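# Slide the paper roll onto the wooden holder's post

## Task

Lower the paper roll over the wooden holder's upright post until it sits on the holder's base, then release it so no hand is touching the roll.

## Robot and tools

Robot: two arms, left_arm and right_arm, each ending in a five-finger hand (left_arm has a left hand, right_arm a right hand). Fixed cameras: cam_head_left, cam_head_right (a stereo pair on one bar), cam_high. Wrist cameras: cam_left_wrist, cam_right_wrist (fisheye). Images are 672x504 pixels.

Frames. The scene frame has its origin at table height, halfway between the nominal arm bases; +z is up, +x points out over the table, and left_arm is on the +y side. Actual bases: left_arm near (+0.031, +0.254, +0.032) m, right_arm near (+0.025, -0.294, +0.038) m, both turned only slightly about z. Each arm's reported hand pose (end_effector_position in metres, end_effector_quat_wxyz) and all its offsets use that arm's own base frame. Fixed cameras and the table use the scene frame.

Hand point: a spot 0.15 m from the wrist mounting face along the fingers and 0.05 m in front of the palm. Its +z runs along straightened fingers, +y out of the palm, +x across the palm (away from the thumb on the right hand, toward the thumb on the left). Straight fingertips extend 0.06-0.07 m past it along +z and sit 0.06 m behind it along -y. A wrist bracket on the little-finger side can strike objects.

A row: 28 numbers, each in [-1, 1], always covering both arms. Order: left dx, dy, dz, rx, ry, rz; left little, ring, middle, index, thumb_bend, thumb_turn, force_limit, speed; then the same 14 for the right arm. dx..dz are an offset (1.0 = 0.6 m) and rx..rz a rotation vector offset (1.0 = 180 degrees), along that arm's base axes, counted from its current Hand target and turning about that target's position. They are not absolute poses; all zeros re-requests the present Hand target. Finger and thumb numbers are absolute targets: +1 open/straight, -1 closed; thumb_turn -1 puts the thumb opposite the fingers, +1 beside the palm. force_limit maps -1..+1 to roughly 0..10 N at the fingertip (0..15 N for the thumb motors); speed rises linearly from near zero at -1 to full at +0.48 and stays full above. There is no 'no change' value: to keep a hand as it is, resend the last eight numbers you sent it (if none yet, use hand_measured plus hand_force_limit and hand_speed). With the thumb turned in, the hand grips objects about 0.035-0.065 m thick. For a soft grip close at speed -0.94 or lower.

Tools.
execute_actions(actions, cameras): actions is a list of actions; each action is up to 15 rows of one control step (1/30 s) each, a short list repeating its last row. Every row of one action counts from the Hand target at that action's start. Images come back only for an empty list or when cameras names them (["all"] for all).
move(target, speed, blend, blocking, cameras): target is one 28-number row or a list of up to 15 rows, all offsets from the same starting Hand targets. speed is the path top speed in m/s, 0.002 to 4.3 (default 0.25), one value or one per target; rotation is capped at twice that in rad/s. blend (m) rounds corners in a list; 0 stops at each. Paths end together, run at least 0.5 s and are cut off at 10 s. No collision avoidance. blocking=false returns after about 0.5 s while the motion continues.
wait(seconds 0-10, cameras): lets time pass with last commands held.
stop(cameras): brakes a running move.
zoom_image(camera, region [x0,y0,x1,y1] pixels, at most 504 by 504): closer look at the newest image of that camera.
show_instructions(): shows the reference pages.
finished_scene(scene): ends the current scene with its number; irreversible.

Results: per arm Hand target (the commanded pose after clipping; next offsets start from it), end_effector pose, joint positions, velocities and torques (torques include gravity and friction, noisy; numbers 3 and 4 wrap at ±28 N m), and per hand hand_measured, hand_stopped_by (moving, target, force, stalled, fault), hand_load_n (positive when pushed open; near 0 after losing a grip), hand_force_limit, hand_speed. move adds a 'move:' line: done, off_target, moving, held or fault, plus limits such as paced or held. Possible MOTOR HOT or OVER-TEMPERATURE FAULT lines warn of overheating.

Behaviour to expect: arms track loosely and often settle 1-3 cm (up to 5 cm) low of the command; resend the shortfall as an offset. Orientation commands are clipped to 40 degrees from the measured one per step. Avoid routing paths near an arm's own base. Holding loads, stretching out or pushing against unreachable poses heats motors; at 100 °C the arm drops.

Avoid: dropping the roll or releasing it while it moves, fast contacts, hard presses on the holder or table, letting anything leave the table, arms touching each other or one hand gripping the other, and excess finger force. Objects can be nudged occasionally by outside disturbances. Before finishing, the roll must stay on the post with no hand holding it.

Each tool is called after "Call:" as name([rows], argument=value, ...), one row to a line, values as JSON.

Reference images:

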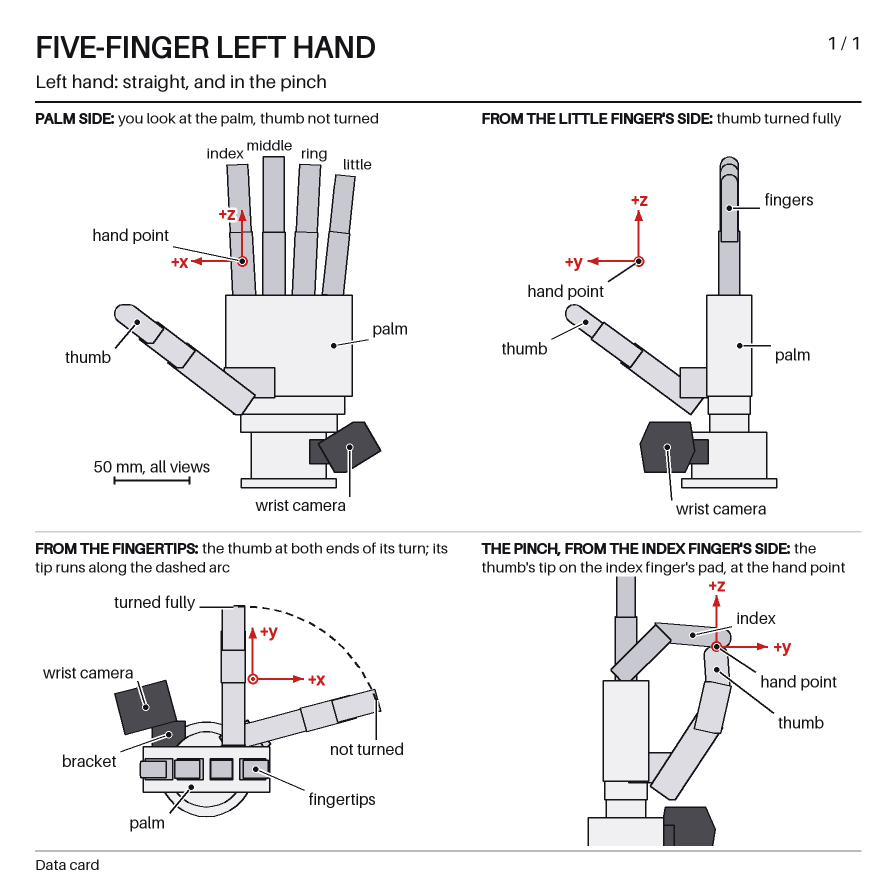

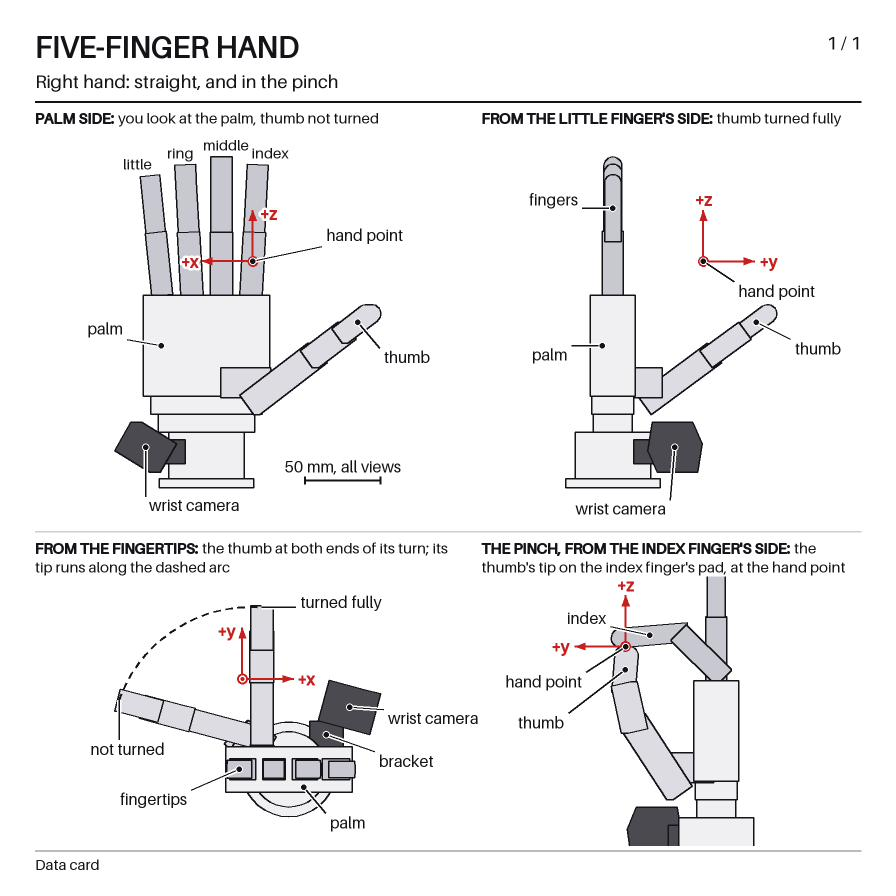

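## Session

Call:
execute_actions(actions=[])

Call:
zoom_image(camera="cam_head_left", region=[100, 190, 500, 440])

Call:
zoom_image(camera="cam_high", region=[60, 70, 440, 440])

Scene clock: 0.00 s.
left_arm: end_effector_position=(+0.0341, -0.1818, +0.2360) hand_measured=(+1.000, +1.000, +1.000, +1.000, +1.000, +1.000) hand_load_n=(+0.0, -0.5, +0.0, +0.0, +0.0, +0.0) hand_stopped_by=(target, target, target, target, target, target) hand_force_limit=0.00 hand_speed=-0.80 end_effector_quat_wxyz=(-0.191, -0.546, +0.811, -0.079) | right_arm: end_effector_position=(+0.4220, +0.1115, +0.2205) hand_measured=(+1.000, +1.000, +1.000, +1.000, +1.000, +1.000) hand_load_n=(+0.0, +0.0, +0.0, +0.0, -0.5, +0.0) hand_stopped_by=(target, target, target, target, target, target) hand_force_limit=0.00 hand_speed=-0.80 end_effector_quat_wxyz=(+0.159, +0.707, -0.553, +0.411)
Joint positions: left_arm=[-0.668 0.775 0.844 -1.603 0.416 -0.29] | right_arm=[0.549 1.576 1.422 -1.43 0.913 0.31]
Joint velocities: within noise
Joint torques (N m): no reading
Heat: left arm: hottest elbow 33 °C; right arm: hottest elbow 32 °C.
Hand target: left_arm +0.0383, -0.1852, +0.2448; -0.187, -0.544, +0.813, -0.092 | right_arm +0.4270, +0.1146, +0.2245; +0.153, +0.706, -0.555, +0.413
camera_calibration:
cam_left_wrist: T_world_to_cam=[[0.814016, -0.580747, -0.0105531, -0.128968], [-0.329155, -0.476184, 0.815418, -0.266391], [-0.478576, -0.660289, -0.578777, 0.151186], [0, 0, 0, 1]] pos_world=[0.0896518, -0.101922, 0.303362]
cam_right_wrist: T_world_to_cam=[[-0.866164, -0.499754, -0.00256702, 0.416873], [-0.457826, 0.795533, -0.396892, 0.193992], [0.20039, -0.342598, -0.917862, 0.274721], [0, 0, 0, 1]] pos_world=[0.394843, 0.148126, 0.330219]

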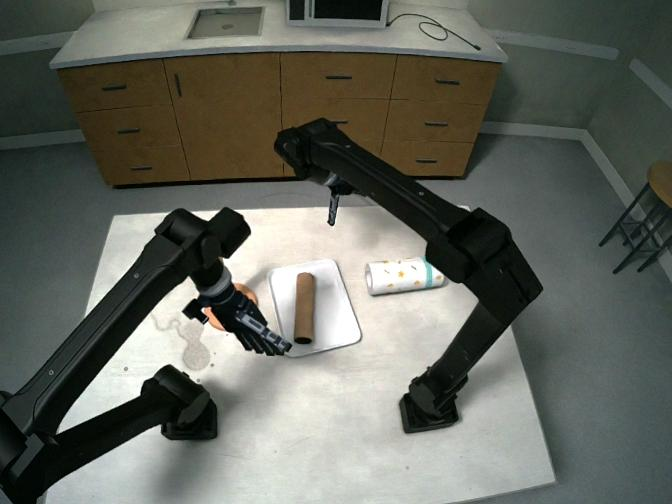

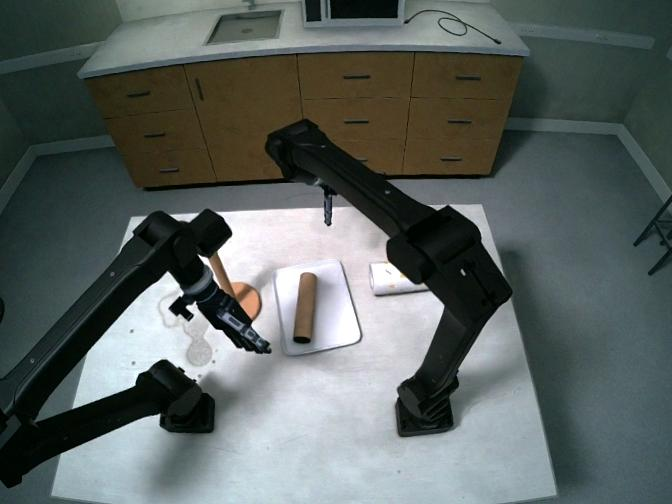

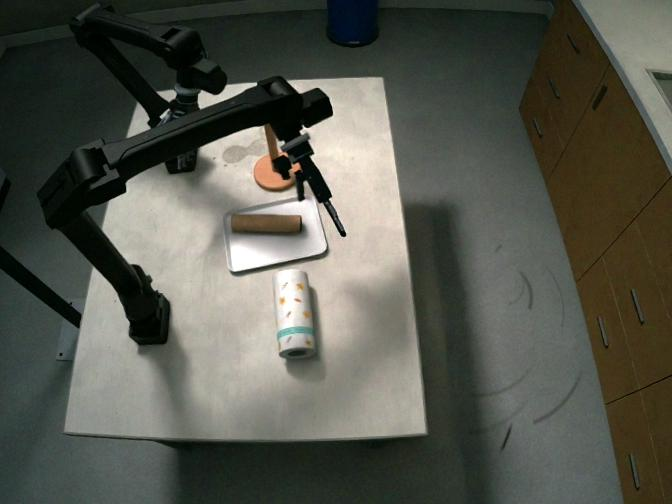

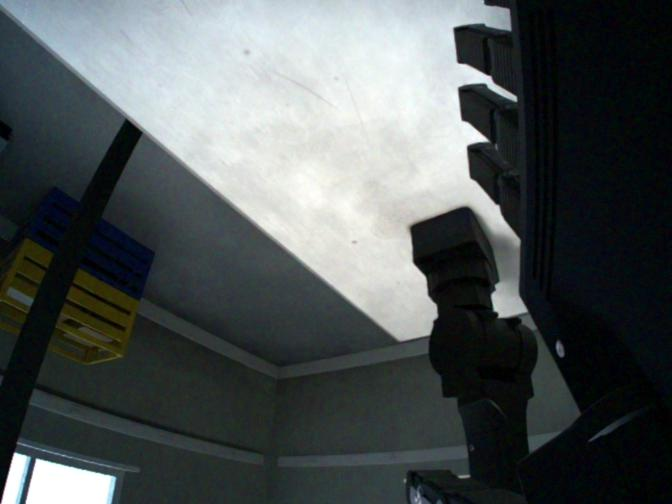

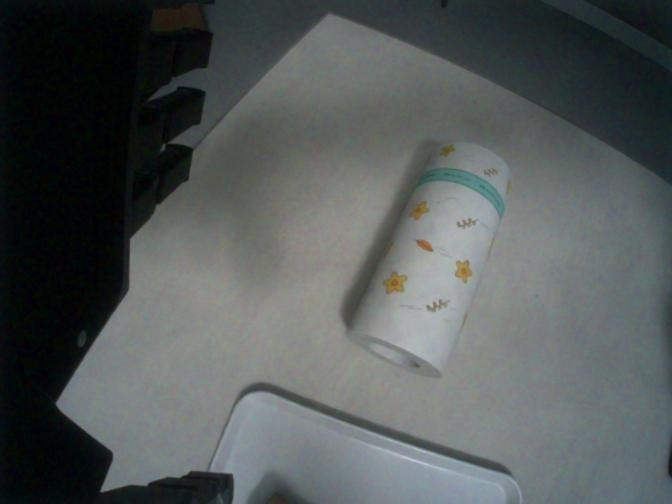

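Scaled by 1.260 from the camera's 672x504 image, which has a finer 960x720 frame.

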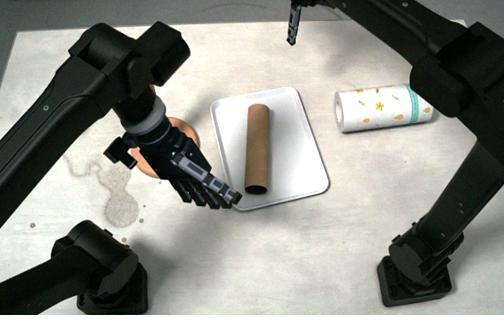

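Scaled by 1.326 from the camera's 672x504 image, which has a finer 960x720 frame.

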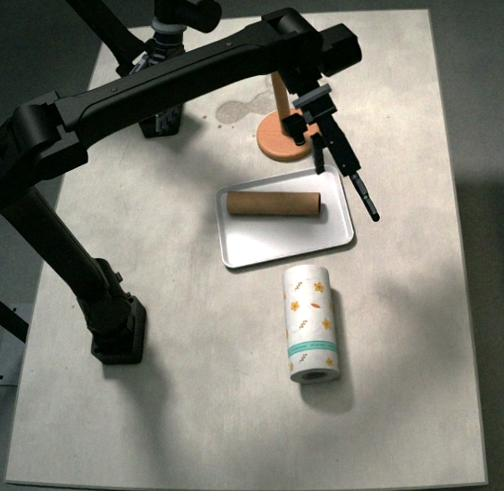

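Call:
zoom_image(camera="cam_right_wrist", region=[320, 120, 540, 400])

Scaled by 1.800 from the camera's 672x504 image, which has a finer 960x720 frame.

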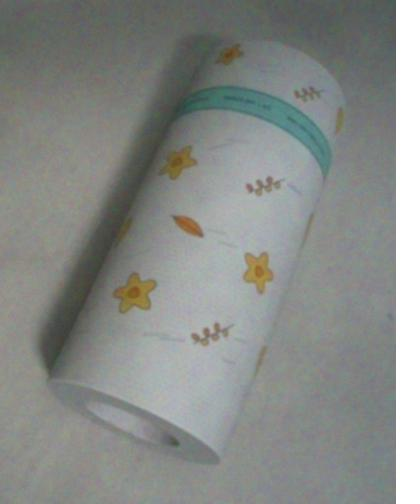

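Call:
move([
  [0,0,0,0,0,0,1,1,1,1,1,1,0,-0.2,-0.095,-0.191,-0.074,0.2735,-0.1317,0.0635,1,1,1,1,1,-1,-0.2,0],
  [0.27,-0.125,0.292,0,0,0,1,1,1,1,1,1,0,-0.2,-0.095,-0.191,-0.074,0.2735,-0.1317,0.0635,1,1,1,1,1,-1,-0.2,0],
  [0.637,0.308,0.342,0,0,0.21,1,1,1,1,1,1,0,-0.2,-0.095,-0.191,-0.074,0.2735,-0.1317,0.0635,1,1,1,1,1,-1,-0.2,0],
  [0.437,0.842,0.292,0,0,0.47,1,1,1,1,1,1,0,-0.2,-0.095,-0.191,-0.074,0.2735,-0.1317,0.0635,1,1,1,1,1,-1,-0.2,0],
], speed=0.35, blend=[0.03,0.05,0.05,0], cameras=["cam_head_left","cam_head_right","cam_high","cam_right_wrist"])

Call:
zoom_image(camera="cam_head_left", region=[170, 220, 290, 340])

Call:
zoom_image(camera="cam_high", region=[230, 80, 330, 200])

Scene clock: 125.67 s.
left_arm: end_effector_position=(+0.2962, +0.3195, +0.3993) hand_measured=(+1.000, +1.000, +1.000, +1.000, +1.000, +1.000) hand_load_n=(+0.0, +0.0, +0.0, +0.0, +0.0, +0.0) hand_stopped_by=(target, target, target, target, target, target) hand_force_limit=0.00 hand_speed=-0.20 end_effector_quat_wxyz=(-0.033, +0.948, -0.191, +0.253) | right_arm: end_effector_position=(+0.3700, -0.0009, +0.1840) hand_measured=(+1.000, +1.000, +1.000, +1.000, +1.000, -1.000) hand_load_n=(+0.0, +0.0, +0.0, +0.0, +0.0, +0.0) hand_stopped_by=(target, target, target, target, target, target) hand_force_limit=-0.20 hand_speed=0.00 end_effector_quat_wxyz=(-0.304, +0.653, -0.631, +0.288)
Joint positions: left_arm=[1.108 1.499 1.826 -1.683 0.473 -0.117] | right_arm=[-0.139 0.878 0.717 -0.554 -0.14 -0.111]
Joint torques (N m): left_arm=[0.44 -12.45 11.82 0.47 0.32 -0.11] | right_arm=[0.26 -1.9 8.09 2.48 -0.23 -0.26]
Heat: left arm: hottest elbow 40 °C; right arm: hottest elbow 39 °C.
Hand target: left_arm +0.3004, +0.3201, +0.4201; +0.077, +0.949, -0.235, +0.194 | right_arm +0.3700, +0.0001, +0.1802; -0.306, +0.658, -0.624, +0.291
Off the commanded pose: left_arm 0.021 m, 15 deg | right_arm 0.004 m, 1 deg.
joint sent to its limit (left arm) — joint 4 (wrist pitch), lower limit. The joint targets are off in orientation, not in position.
move: off_target (left_arm); blend cut to 0 m at target 1
camera_calibration:
cam_right_wrist: T_world_to_cam=[[-0.620283, -0.297823, -0.725638, 0.357763], [-0.555395, 0.820023, 0.138196, 0.182874], [0.553882, 0.488736, -0.674056, 0.0382322], [0, 0, 0, 1]] pos_world=[0.302305, -0.0620967, 0.260104]
Images, in order (width x height): cam_head_left 672x504, cam_head_right 672x504, cam_high 672x504, cam_right_wrist 672x504.

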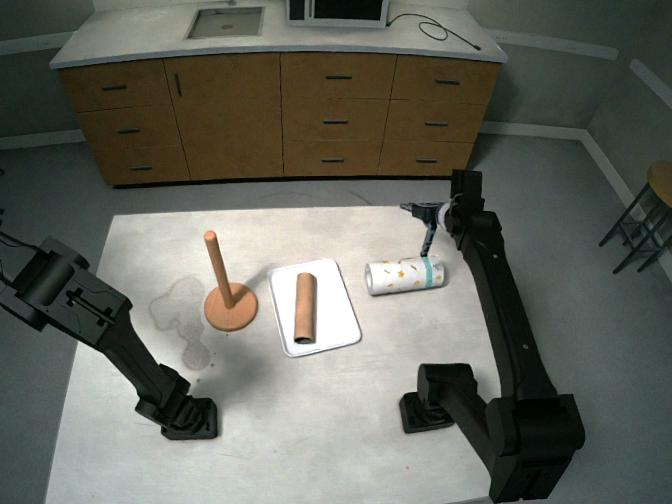

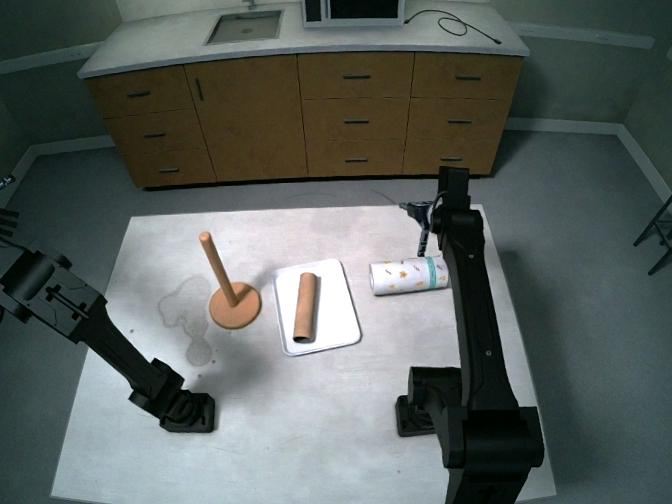

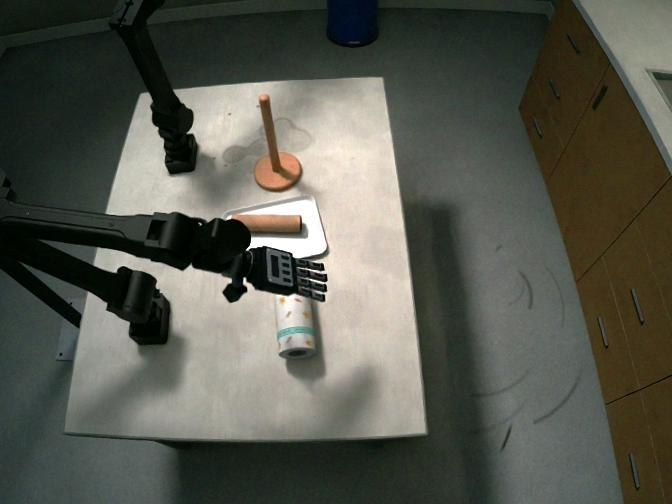

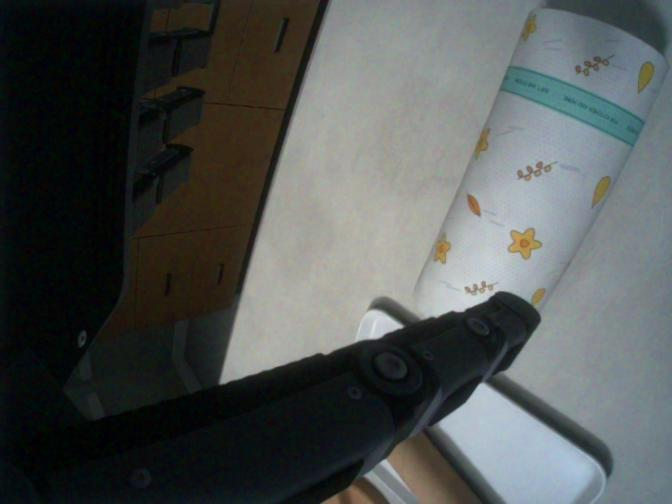

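Scaled by 4.200 from the camera's 672x504 image, which has a finer 960x720 frame.

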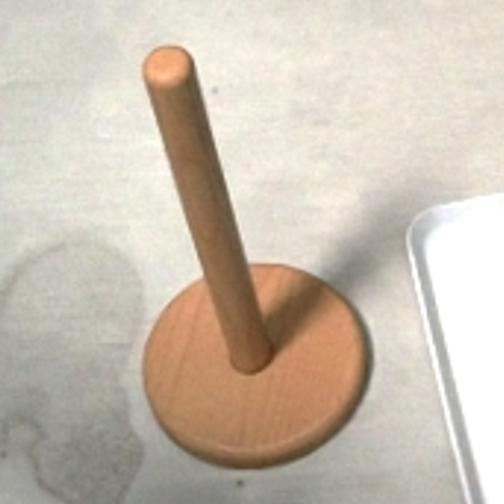

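Scaled by 4.200 from the camera's 672x504 image, which has a finer 960x720 frame.

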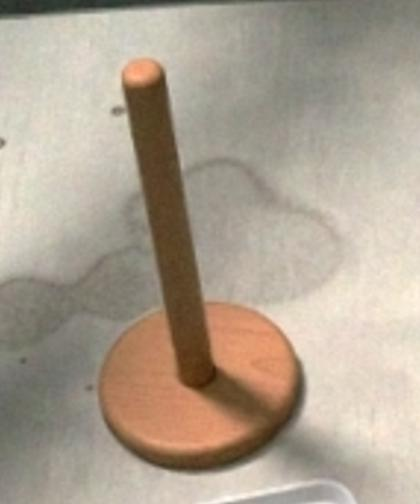

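Call:
zoom_image(camera="cam_right_wrist", region=[400, 0, 672, 320])

Scaled by 1.575 from the camera's 672x504 image, which has a finer 960x720 frame.

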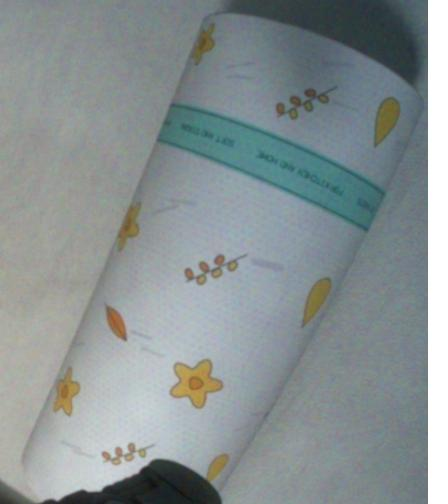

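Call:
move(target=[-0.417,0.383,-0.15,0.203,-0.09,0.2,1,1,1,1,1,1,0,-0.2,-0.0067,0.0015,-0.2887,0,0,0,1,1,1,1,1,-1,-0.2,0], speed=0.2, cameras=["cam_head_left","cam_high","cam_right_wrist"])

Scene clock: 178.83 s.
left_arm: end_effector_position=(+0.0485, +0.5445, +0.3269) hand_measured=(+1.000, +1.000, +1.000, +1.000, +1.000, +1.000) hand_load_n=(+0.0, +0.0, +0.0, +0.0, +0.0, +0.0) hand_stopped_by=(target, target, target, target, target, target) hand_force_limit=0.00 hand_speed=-0.20 end_effector_quat_wxyz=(-0.308, +0.918, +0.006, +0.251) | right_arm: end_effector_position=(+0.3679, -0.0006, +0.0101) hand_measured=(+1.000, +1.000, +1.000, +1.000, +1.000, -1.000) hand_load_n=(+0.0, +0.0, +0.0, +0.0, +0.0, +0.0) hand_stopped_by=(target, target, target, target, target, target) hand_force_limit=-0.20 hand_speed=0.00 end_effector_quat_wxyz=(-0.305, +0.653, -0.630, +0.289)
Joint positions: left_arm=[1.728 1.518 1.59 -1.023 0.57 -0.042] | right_arm=[-0.139 1.19 0.376 0.102 -0.14 -0.111]
Joint torques (N m): left_arm=[0.85 -13.04 9.33 1.94 0.48 -0.16] | right_arm=[0.32 -2.96 5.86 2.5 -0.2 -0.24]
Heat: left arm: hottest elbow 42 °C; right arm: hottest elbow 37 °C.
Hand target: left_arm +0.0504, +0.5499, +0.3298; -0.314, +0.915, +0.008, +0.254 | right_arm +0.3659, +0.0010, +0.0069; -0.306, +0.658, -0.624, +0.291
Off the commanded pose: left_arm 0.006 m, 1 deg | right_arm 0.004 m, 1 deg.
move: done
camera_calibration:
cam_right_wrist: T_world_to_cam=[[-0.617816, -0.298175, -0.727596, 0.229531], [-0.555877, 0.820075, 0.135932, 0.205599], [0.556152, 0.488435, -0.672404, -0.0787628], [0, 0, 0, 1]] pos_world=[0.2999, -0.0616959, 0.0860979]
Images, in order (width x height): cam_head_left 672x504, cam_high 672x504, cam_right_wrist 672x504.

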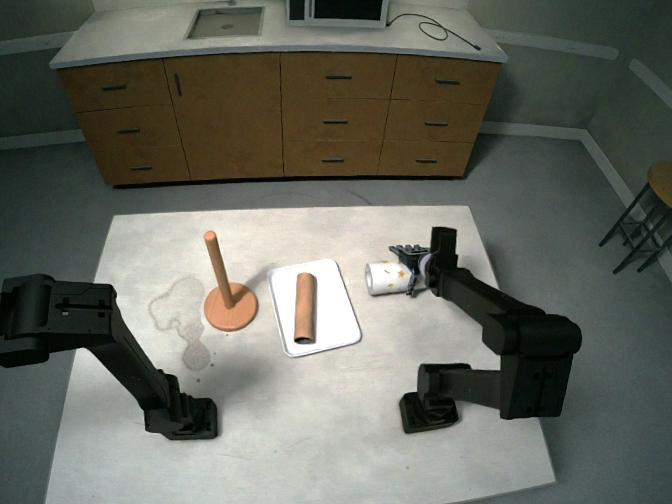

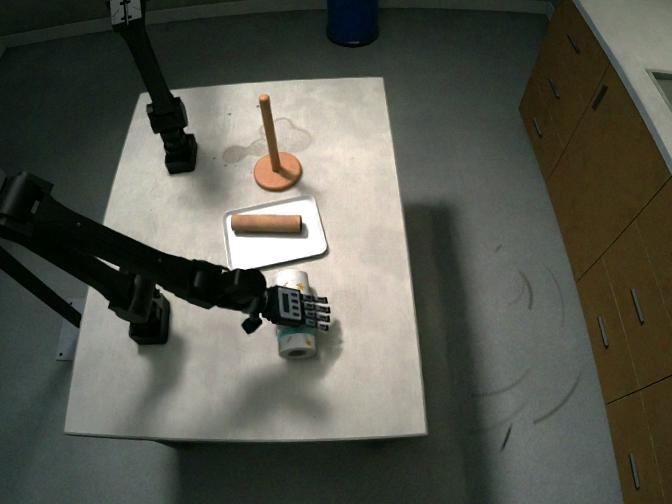

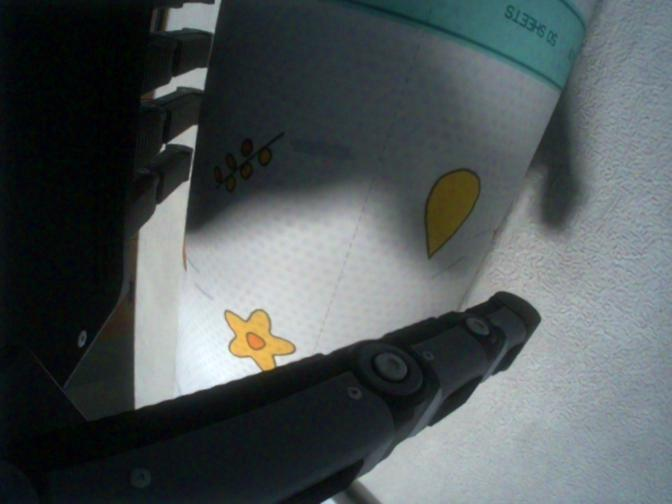

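Very similar to scene 1. Close and lift.

Call:
move([
  [0,0,0,0,0,0,1,1,1,1,1,1,0,-0.2,0,0,0,0,0,0,-0.3,-0.3,-0.3,-0.3,1,-1,-0.4,-0.8],
  [0,0,0,0,0,0,1,1,1,1,1,1,0,-0.2,0,0,0,0,0,0,-0.32,-0.32,-0.32,-0.32,1,-1,0.1,-0.85],
], speed=0.12, cameras=["cam_high","cam_right_wrist"])

Scene clock: 184.70 s.
left_arm: end_effector_position=(+0.0486, +0.5446, +0.3269) hand_measured=(+1.000, +1.000, +1.000, +1.000, +1.000, +1.000) hand_load_n=(+0.0, +0.0, +0.0, +0.0, +0.0, +0.0) hand_stopped_by=(target, target, target, target, target, target) hand_force_limit=0.00 hand_speed=-0.20 end_effector_quat_wxyz=(-0.307, +0.918, +0.006, +0.251) | right_arm: end_effector_position=(+0.3690, -0.0008, +0.0109) hand_measured=(+0.260, +0.294, +0.286, +0.298, +1.000, -1.000) hand_load_n=(+5.0, +4.0, +7.0, +5.5, +3.0, +6.0) hand_stopped_by=(force, force, force, force, target, target) hand_force_limit=0.10 hand_speed=-0.85 end_effector_quat_wxyz=(-0.307, +0.652, -0.629, +0.291)
Joint positions: left_arm=[1.728 1.518 1.59 -1.023 0.57 -0.043] | right_arm=[-0.139 1.19 0.376 0.107 -0.14 -0.111]
Joint torques (N m): left_arm=[0.91 -13.04 9.16 1.92 0.48 -0.16] | right_arm=[0.5 -2.84 5.96 2.19 -0.17 -0.23]
Heat: left arm: hottest elbow 42 °C; right arm: hottest elbow 37 °C.
Hand target: left_arm +0.0504, +0.5499, +0.3298; -0.314, +0.915, +0.008, +0.254 | right_arm +0.3659, +0.0010, +0.0069; -0.306, +0.658, -0.624, +0.291
Off the commanded pose: left_arm 0.006 m, 1 deg | right_arm 0.005 m, 1 deg.
move: done
camera_calibration:
cam_right_wrist: T_world_to_cam=[[-0.614232, -0.298663, -0.730424, 0.229423], [-0.556531, 0.82017, 0.132642, 0.206485], [0.559457, 0.487977, -0.66999, -0.08], [0, 0, 0, 1]] pos_world=[0.300591, -0.0617947, 0.0865884]
Images, in order (width x height): cam_high 672x504, cam_right_wrist 672x504.

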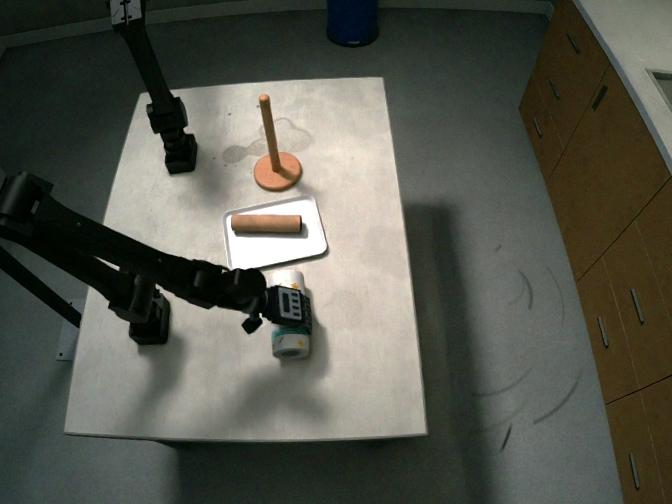

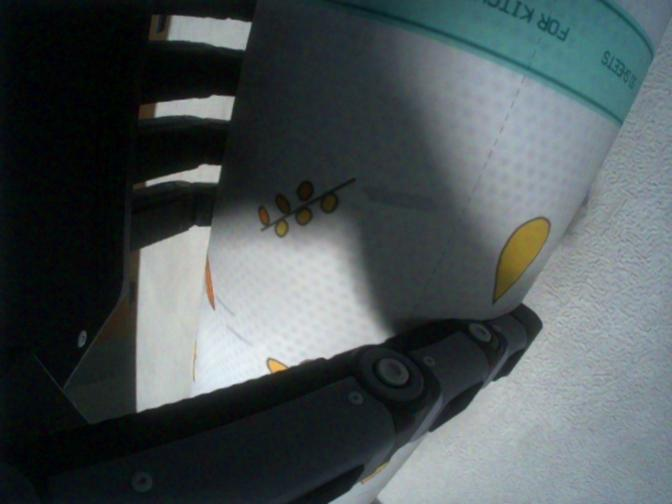

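Call:
move([
  [0,0,0,0,0,0,1,1,1,1,1,1,0,-0.2,0,0,0.4,-0.05,-0.06,0.05,-0.32,-0.32,-0.32,-0.32,1,-1,0.1,-0.85],
  [0,0,0,0,0,0,1,1,1,1,1,1,0,-0.2,-0.035,0.498,0.68,-0.3667,-0.4006,0.3813,-0.32,-0.32,-0.32,-0.32,1,-1,0.1,-0.85],
], speed=0.28, blend=0.05, cameras=["cam_head_left","cam_high"])

Scene clock: 201.97 s.
left_arm: end_effector_position=(+0.0486, +0.5446, +0.3269) hand_measured=(+1.000, +1.000, +1.000, +1.000, +1.000, +1.000) hand_load_n=(+0.0, +0.0, +0.0, +0.0, +0.0, +0.0) hand_stopped_by=(target, target, target, target, target, target) hand_force_limit=0.00 hand_speed=-0.20 end_effector_quat_wxyz=(-0.307, +0.918, +0.006, +0.251) | right_arm: end_effector_position=(+0.3387, +0.2914, +0.3632) hand_measured=(+0.260, +0.294, +0.286, +0.298, +1.000, -1.000) hand_load_n=(+5.0, +4.0, +7.0, +6.0, +3.5, +6.5) hand_stopped_by=(force, force, force, force, target, target) hand_force_limit=0.10 hand_speed=-0.85 end_effector_quat_wxyz=(-0.303, +0.669, +0.311, +0.603)
Joint positions: left_arm=[1.728 1.518 1.59 -1.023 0.57 -0.043] | right_arm=[0.801 0.76 0.705 -0.034 -0.099 -1.55]
Joint torques (N m): left_arm=[0.79 -13.04 9.16 1.91 0.48 -0.16] | right_arm=[0.15 -0.79 15.21 3.1 -0.14 -0.36]
Heat: left arm: hottest elbow 41 °C; right arm: hottest elbow 37 °C.
Hand target: left_arm +0.0504, +0.5499, +0.3298; -0.314, +0.915, +0.008, +0.254 | right_arm +0.3450, +0.2997, +0.4148; -0.310, +0.636, +0.310, +0.635
Off the commanded pose: left_arm 0.006 m, 1 deg | right_arm 0.053 m, 5 deg.
move: off_target (right_arm)
Images, in order (width x height): cam_head_left 672x504, cam_high 672x504.

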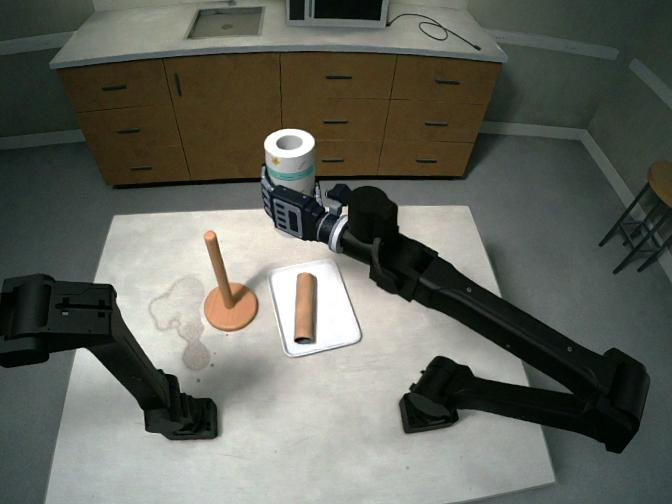

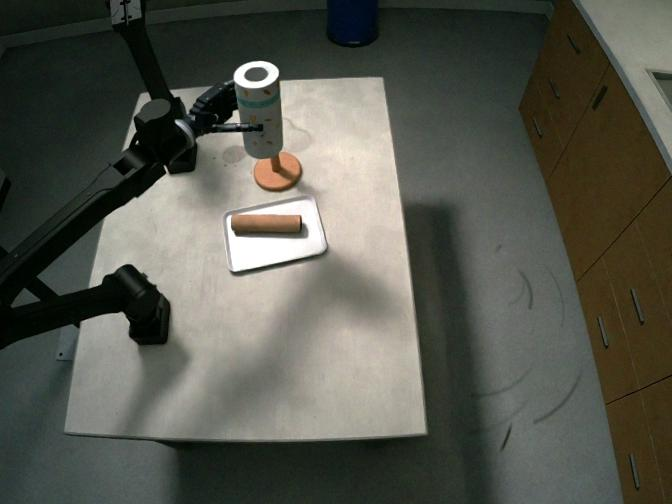

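Call:
move([
  [0,0,0,0,0,0,1,1,1,1,1,1,0,-0.2,-0.03,0.288,0.02,0.018,-0.014,0,-0.32,-0.32,-0.32,-0.32,1,-1,0.1,-0.85],
  [0,0,0,0,0,0,1,1,1,1,1,1,0,-0.2,-0.032,0.285,-0.105,0.005,-0.004,0,-0.32,-0.32,-0.32,-0.32,1,-1,0.1,-0.85],
], speed=[0.2,0.12], cameras=["cam_head_left","cam_head_right","cam_high"])

Call:
zoom_image(camera="cam_head_left", region=[140, 110, 290, 340])

Call:
zoom_image(camera="cam_head_right", region=[130, 110, 280, 340])

Call:
zoom_image(camera="cam_high", region=[210, 10, 330, 200])

Scene clock: 218.90 s.
left_arm: end_effector_position=(+0.0486, +0.5446, +0.3269) hand_measured=(+1.000, +1.000, +1.000, +1.000, +1.000, +1.000) hand_load_n=(+0.0, +0.0, +0.0, +0.0, +0.0, +0.0) hand_stopped_by=(target, target, target, target, target, target) hand_force_limit=0.00 hand_speed=-0.20 end_effector_quat_wxyz=(-0.307, +0.918, +0.006, +0.251) | right_arm: end_effector_position=(+0.3249, +0.4725, +0.3463) hand_measured=(+0.260, +0.294, +0.286, +0.298, +1.000, -1.000) hand_load_n=(+4.5, +3.5, +7.0, +6.0, +3.5, +6.5) hand_stopped_by=(force, force, force, force, target, target) hand_force_limit=0.10 hand_speed=-0.85 end_effector_quat_wxyz=(-0.311, +0.637, +0.311, +0.633)
Joint positions: left_arm=[1.728 1.518 1.59 -1.023 0.57 -0.043] | right_arm=[1.153 1.223 0.873 0.345 0.242 -1.568]
Joint torques (N m): left_arm=[0.85 -13.04 9.14 1.92 0.48 -0.16] | right_arm=[-0.26 -6.42 8.5 3.14 0.05 -0.27]
Heat: left arm: hottest elbow 41 °C; right arm: hottest elbow 42 °C.
Hand target: left_arm +0.0504, +0.5499, +0.3298; -0.314, +0.915, +0.008, +0.254 | right_arm +0.3258, +0.4708, +0.3519; -0.313, +0.629, +0.307, +0.642
Off the commanded pose: left_arm 0.006 m, 1 deg | right_arm 0.006 m, 1 deg.
move: done
Images, in order (width x height): cam_head_left 672x504, cam_head_right 672x504, cam_high 672x504.

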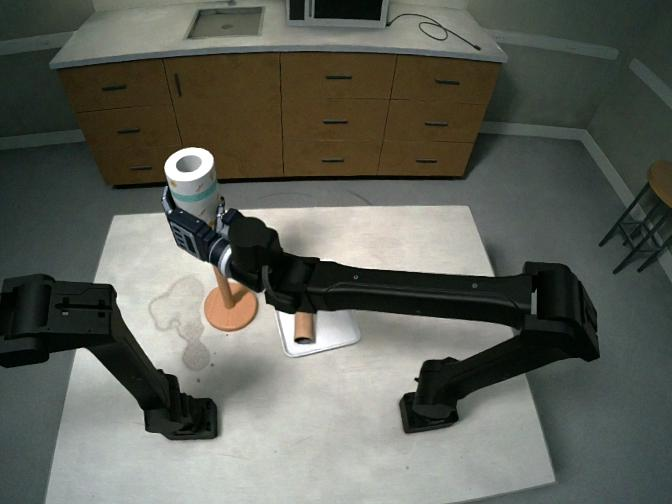

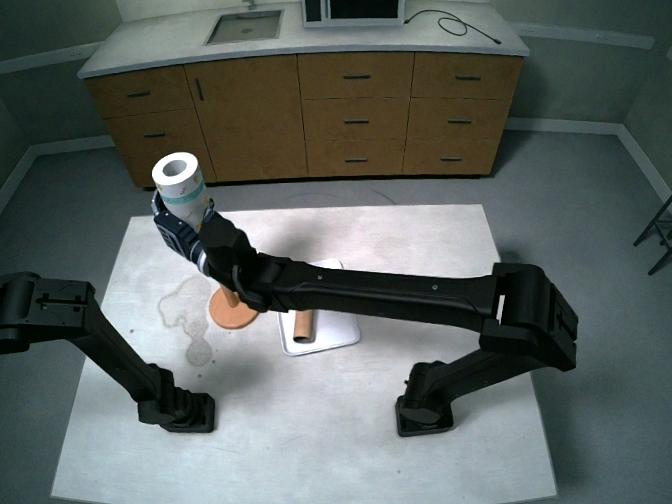

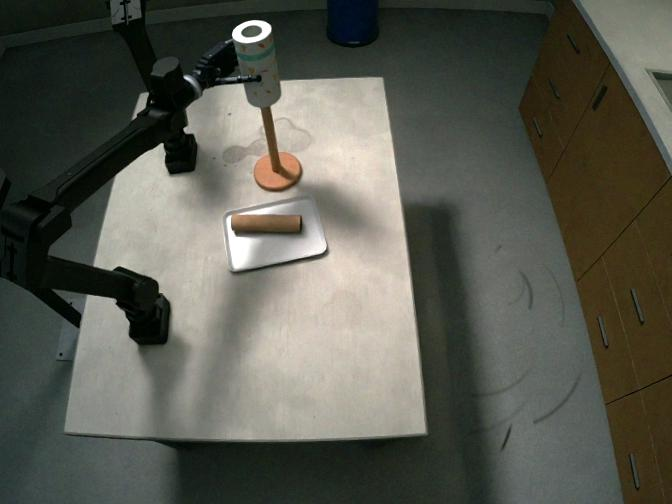

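Scaled by 2.191 from the camera's 672x504 image, which has a finer 960x720 frame.

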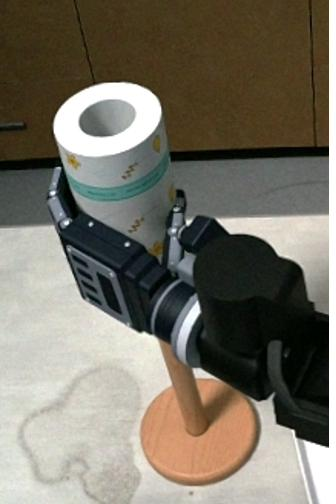

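Scaled by 2.191 from the camera's 672x504 image, which has a finer 960x720 frame.

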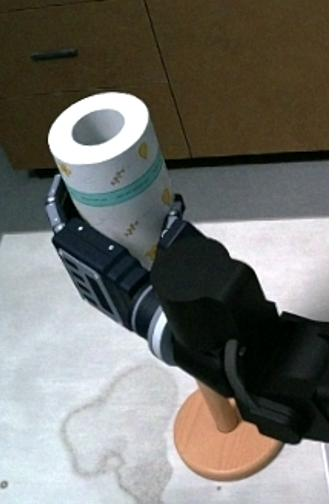

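Scaled by 2.653 from the camera's 672x504 image, which has a finer 960x720 frame.

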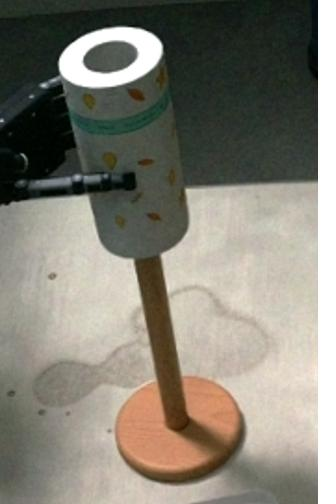

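Call:
move(target=[0,0,0,0,0,0,1,1,1,1,1,1,0,-0.2,0.0005,-0.008,-0.13,0,0,0,-0.32,-0.32,-0.32,-0.32,1,-1,0.1,-0.85], speed=0.1, cameras=["cam_head_left","cam_high"])

Call:
zoom_image(camera="cam_high", region=[210, 10, 330, 200])

Call:
zoom_image(camera="cam_head_left", region=[140, 110, 290, 340])

Scene clock: 236.30 s.
left_arm: end_effector_position=(+0.0486, +0.5446, +0.3269) hand_measured=(+1.000, +1.000, +1.000, +1.000, +1.000, +1.000) hand_load_n=(+0.0, +0.0, +0.0, +0.0, +0.0, -0.5) hand_stopped_by=(target, target, target, target, target, target) hand_force_limit=0.00 hand_speed=-0.20 end_effector_quat_wxyz=(-0.307, +0.918, +0.006, +0.251) | right_arm: end_effector_position=(+0.3230, +0.4686, +0.2709) hand_measured=(+0.260, +0.294, +0.286, +0.298, +1.000, -1.000) hand_load_n=(+5.0, +4.0, +7.0, +5.5, +3.0, +6.5) hand_stopped_by=(force, force, force, force, target, target) hand_force_limit=0.10 hand_speed=-0.85 end_effector_quat_wxyz=(-0.312, +0.635, +0.310, +0.634)
Joint positions: left_arm=[1.728 1.518 1.59 -1.023 0.57 -0.043] | right_arm=[1.153 1.319 0.73 0.589 0.241 -1.568]
Joint torques (N m): left_arm=[0.85 -13.04 9.14 1.92 0.48 -0.15] | right_arm=[-0.38 -7.06 7.57 3.17 -0.16 -0.26]
Heat: left arm: hottest elbow 41 °C; right arm: hottest elbow 41 °C.
Hand target: left_arm +0.0504, +0.5499, +0.3298; -0.314, +0.915, +0.008, +0.254 | right_arm +0.3260, +0.4659, +0.2739; -0.313, +0.629, +0.307, +0.642
Off the commanded pose: left_arm 0.006 m, 1 deg | right_arm 0.005 m, 1 deg.
move: done
Images, in order (width x height): cam_head_left 672x504, cam_high 672x504.

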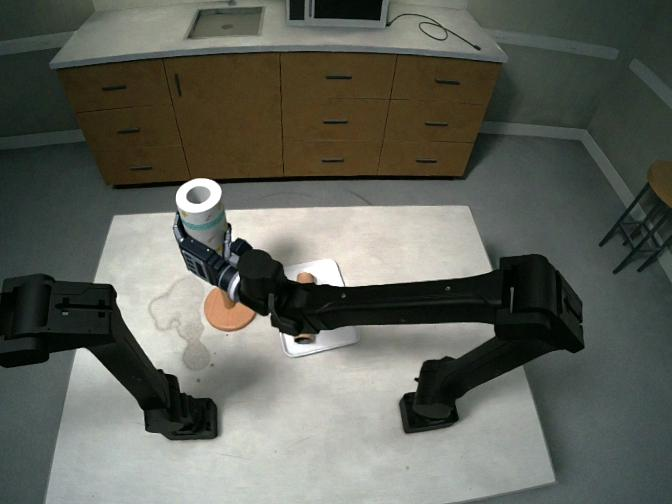

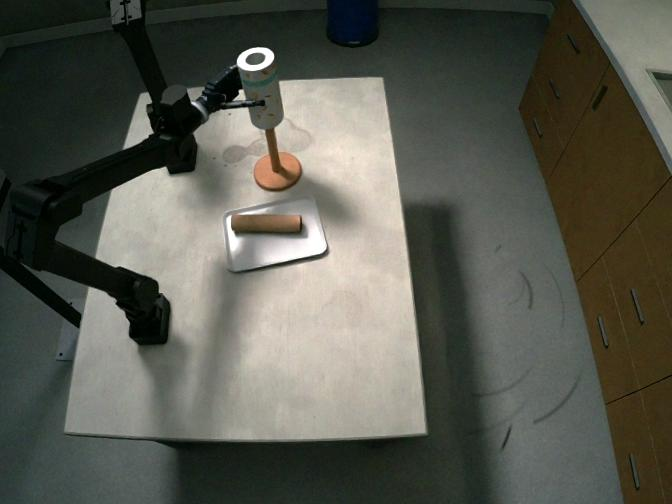

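Scaled by 2.653 from the camera's 672x504 image, which has a finer 960x720 frame.

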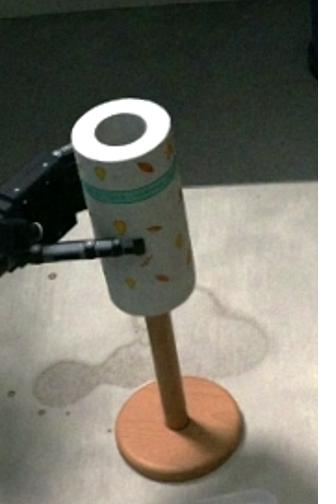

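Scaled by 2.191 from the camera's 672x504 image, which has a finer 960x720 frame.

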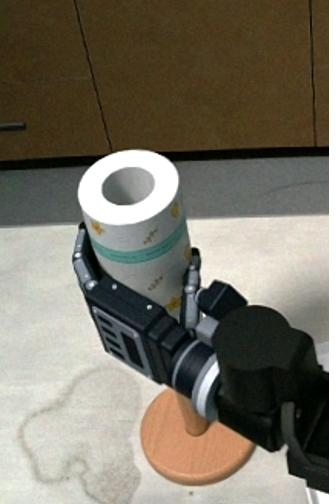

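Call:
move(target=[0,0,0,0,0,0,1,1,1,1,1,1,0,-0.2,0.0,0.0,-0.295,0,0,0,-0.32,-0.32,-0.32,-0.32,1,-1,0.1,-0.85], speed=0.12, cameras=["cam_head_left","cam_high"])

Call:
zoom_image(camera="cam_high", region=[220, 80, 340, 220])

Call:
zoom_image(camera="cam_head_left", region=[170, 210, 350, 390])

Scene clock: 247.87 s.
left_arm: end_effector_position=(+0.0486, +0.5446, +0.3269) hand_measured=(+1.000, +1.000, +1.000, +1.000, +1.000, +1.000) hand_load_n=(+0.0, +0.0, +0.0, +0.0, +0.0, +0.0) hand_stopped_by=(target, target, target, target, target, target) hand_force_limit=0.00 hand_speed=-0.20 end_effector_quat_wxyz=(-0.307, +0.918, +0.006, +0.251) | right_arm: end_effector_position=(+0.3236, +0.4695, +0.0906) hand_measured=(+0.260, +0.294, +0.286, +0.298, +1.000, -1.000) hand_load_n=(+5.0, +3.5, +7.0, +6.0, +3.5, +6.5) hand_stopped_by=(force, force, force, force, target, target) hand_force_limit=0.10 hand_speed=-0.85 end_effector_quat_wxyz=(-0.312, +0.636, +0.311, +0.634)
Joint positions: left_arm=[1.728 1.518 1.59 -1.023 0.57 -0.043] | right_arm=[1.153 1.818 0.6 1.215 0.241 -1.568]
Joint torques (N m): left_arm=[0.85 -13.04 9.16 1.94 0.48 -0.16] | right_arm=[-0.44 -9.88 3.79 3.14 -0.12 -0.28]
Heat: left arm: hottest elbow 40 °C; right arm: hottest elbow 39 °C.
Hand target: left_arm +0.0504, +0.5499, +0.3298; -0.314, +0.915, +0.008, +0.254 | right_arm +0.3262, +0.4659, +0.0969; -0.313, +0.629, +0.307, +0.642
Off the commanded pose: left_arm 0.006 m, 1 deg | right_arm 0.008 m, 1 deg.
move: done
Images, in order (width x height): cam_head_left 672x504, cam_high 672x504.

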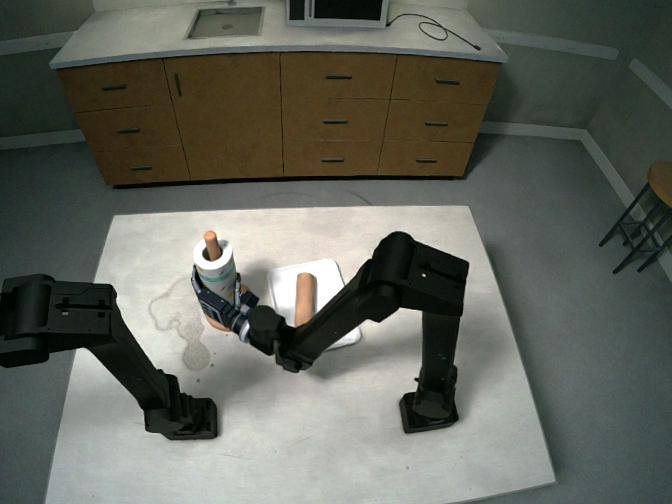

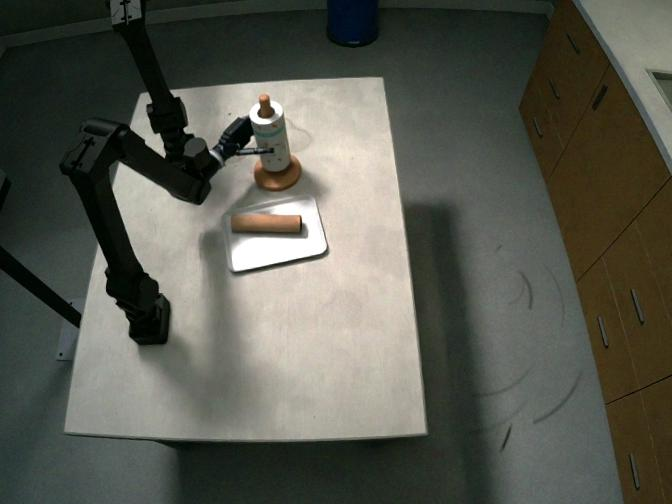

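Scaled by 3.600 from the camera's 672x504 image, which has a finer 960x720 frame.

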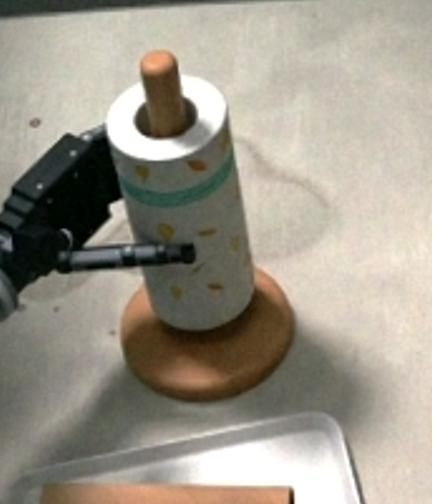

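Scaled by 2.800 from the camera's 672x504 image, which has a finer 960x720 frame.

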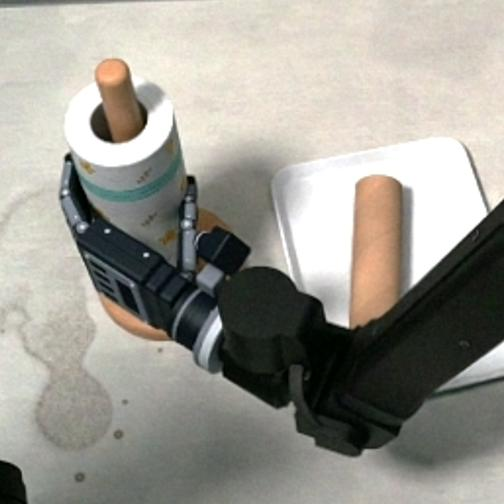

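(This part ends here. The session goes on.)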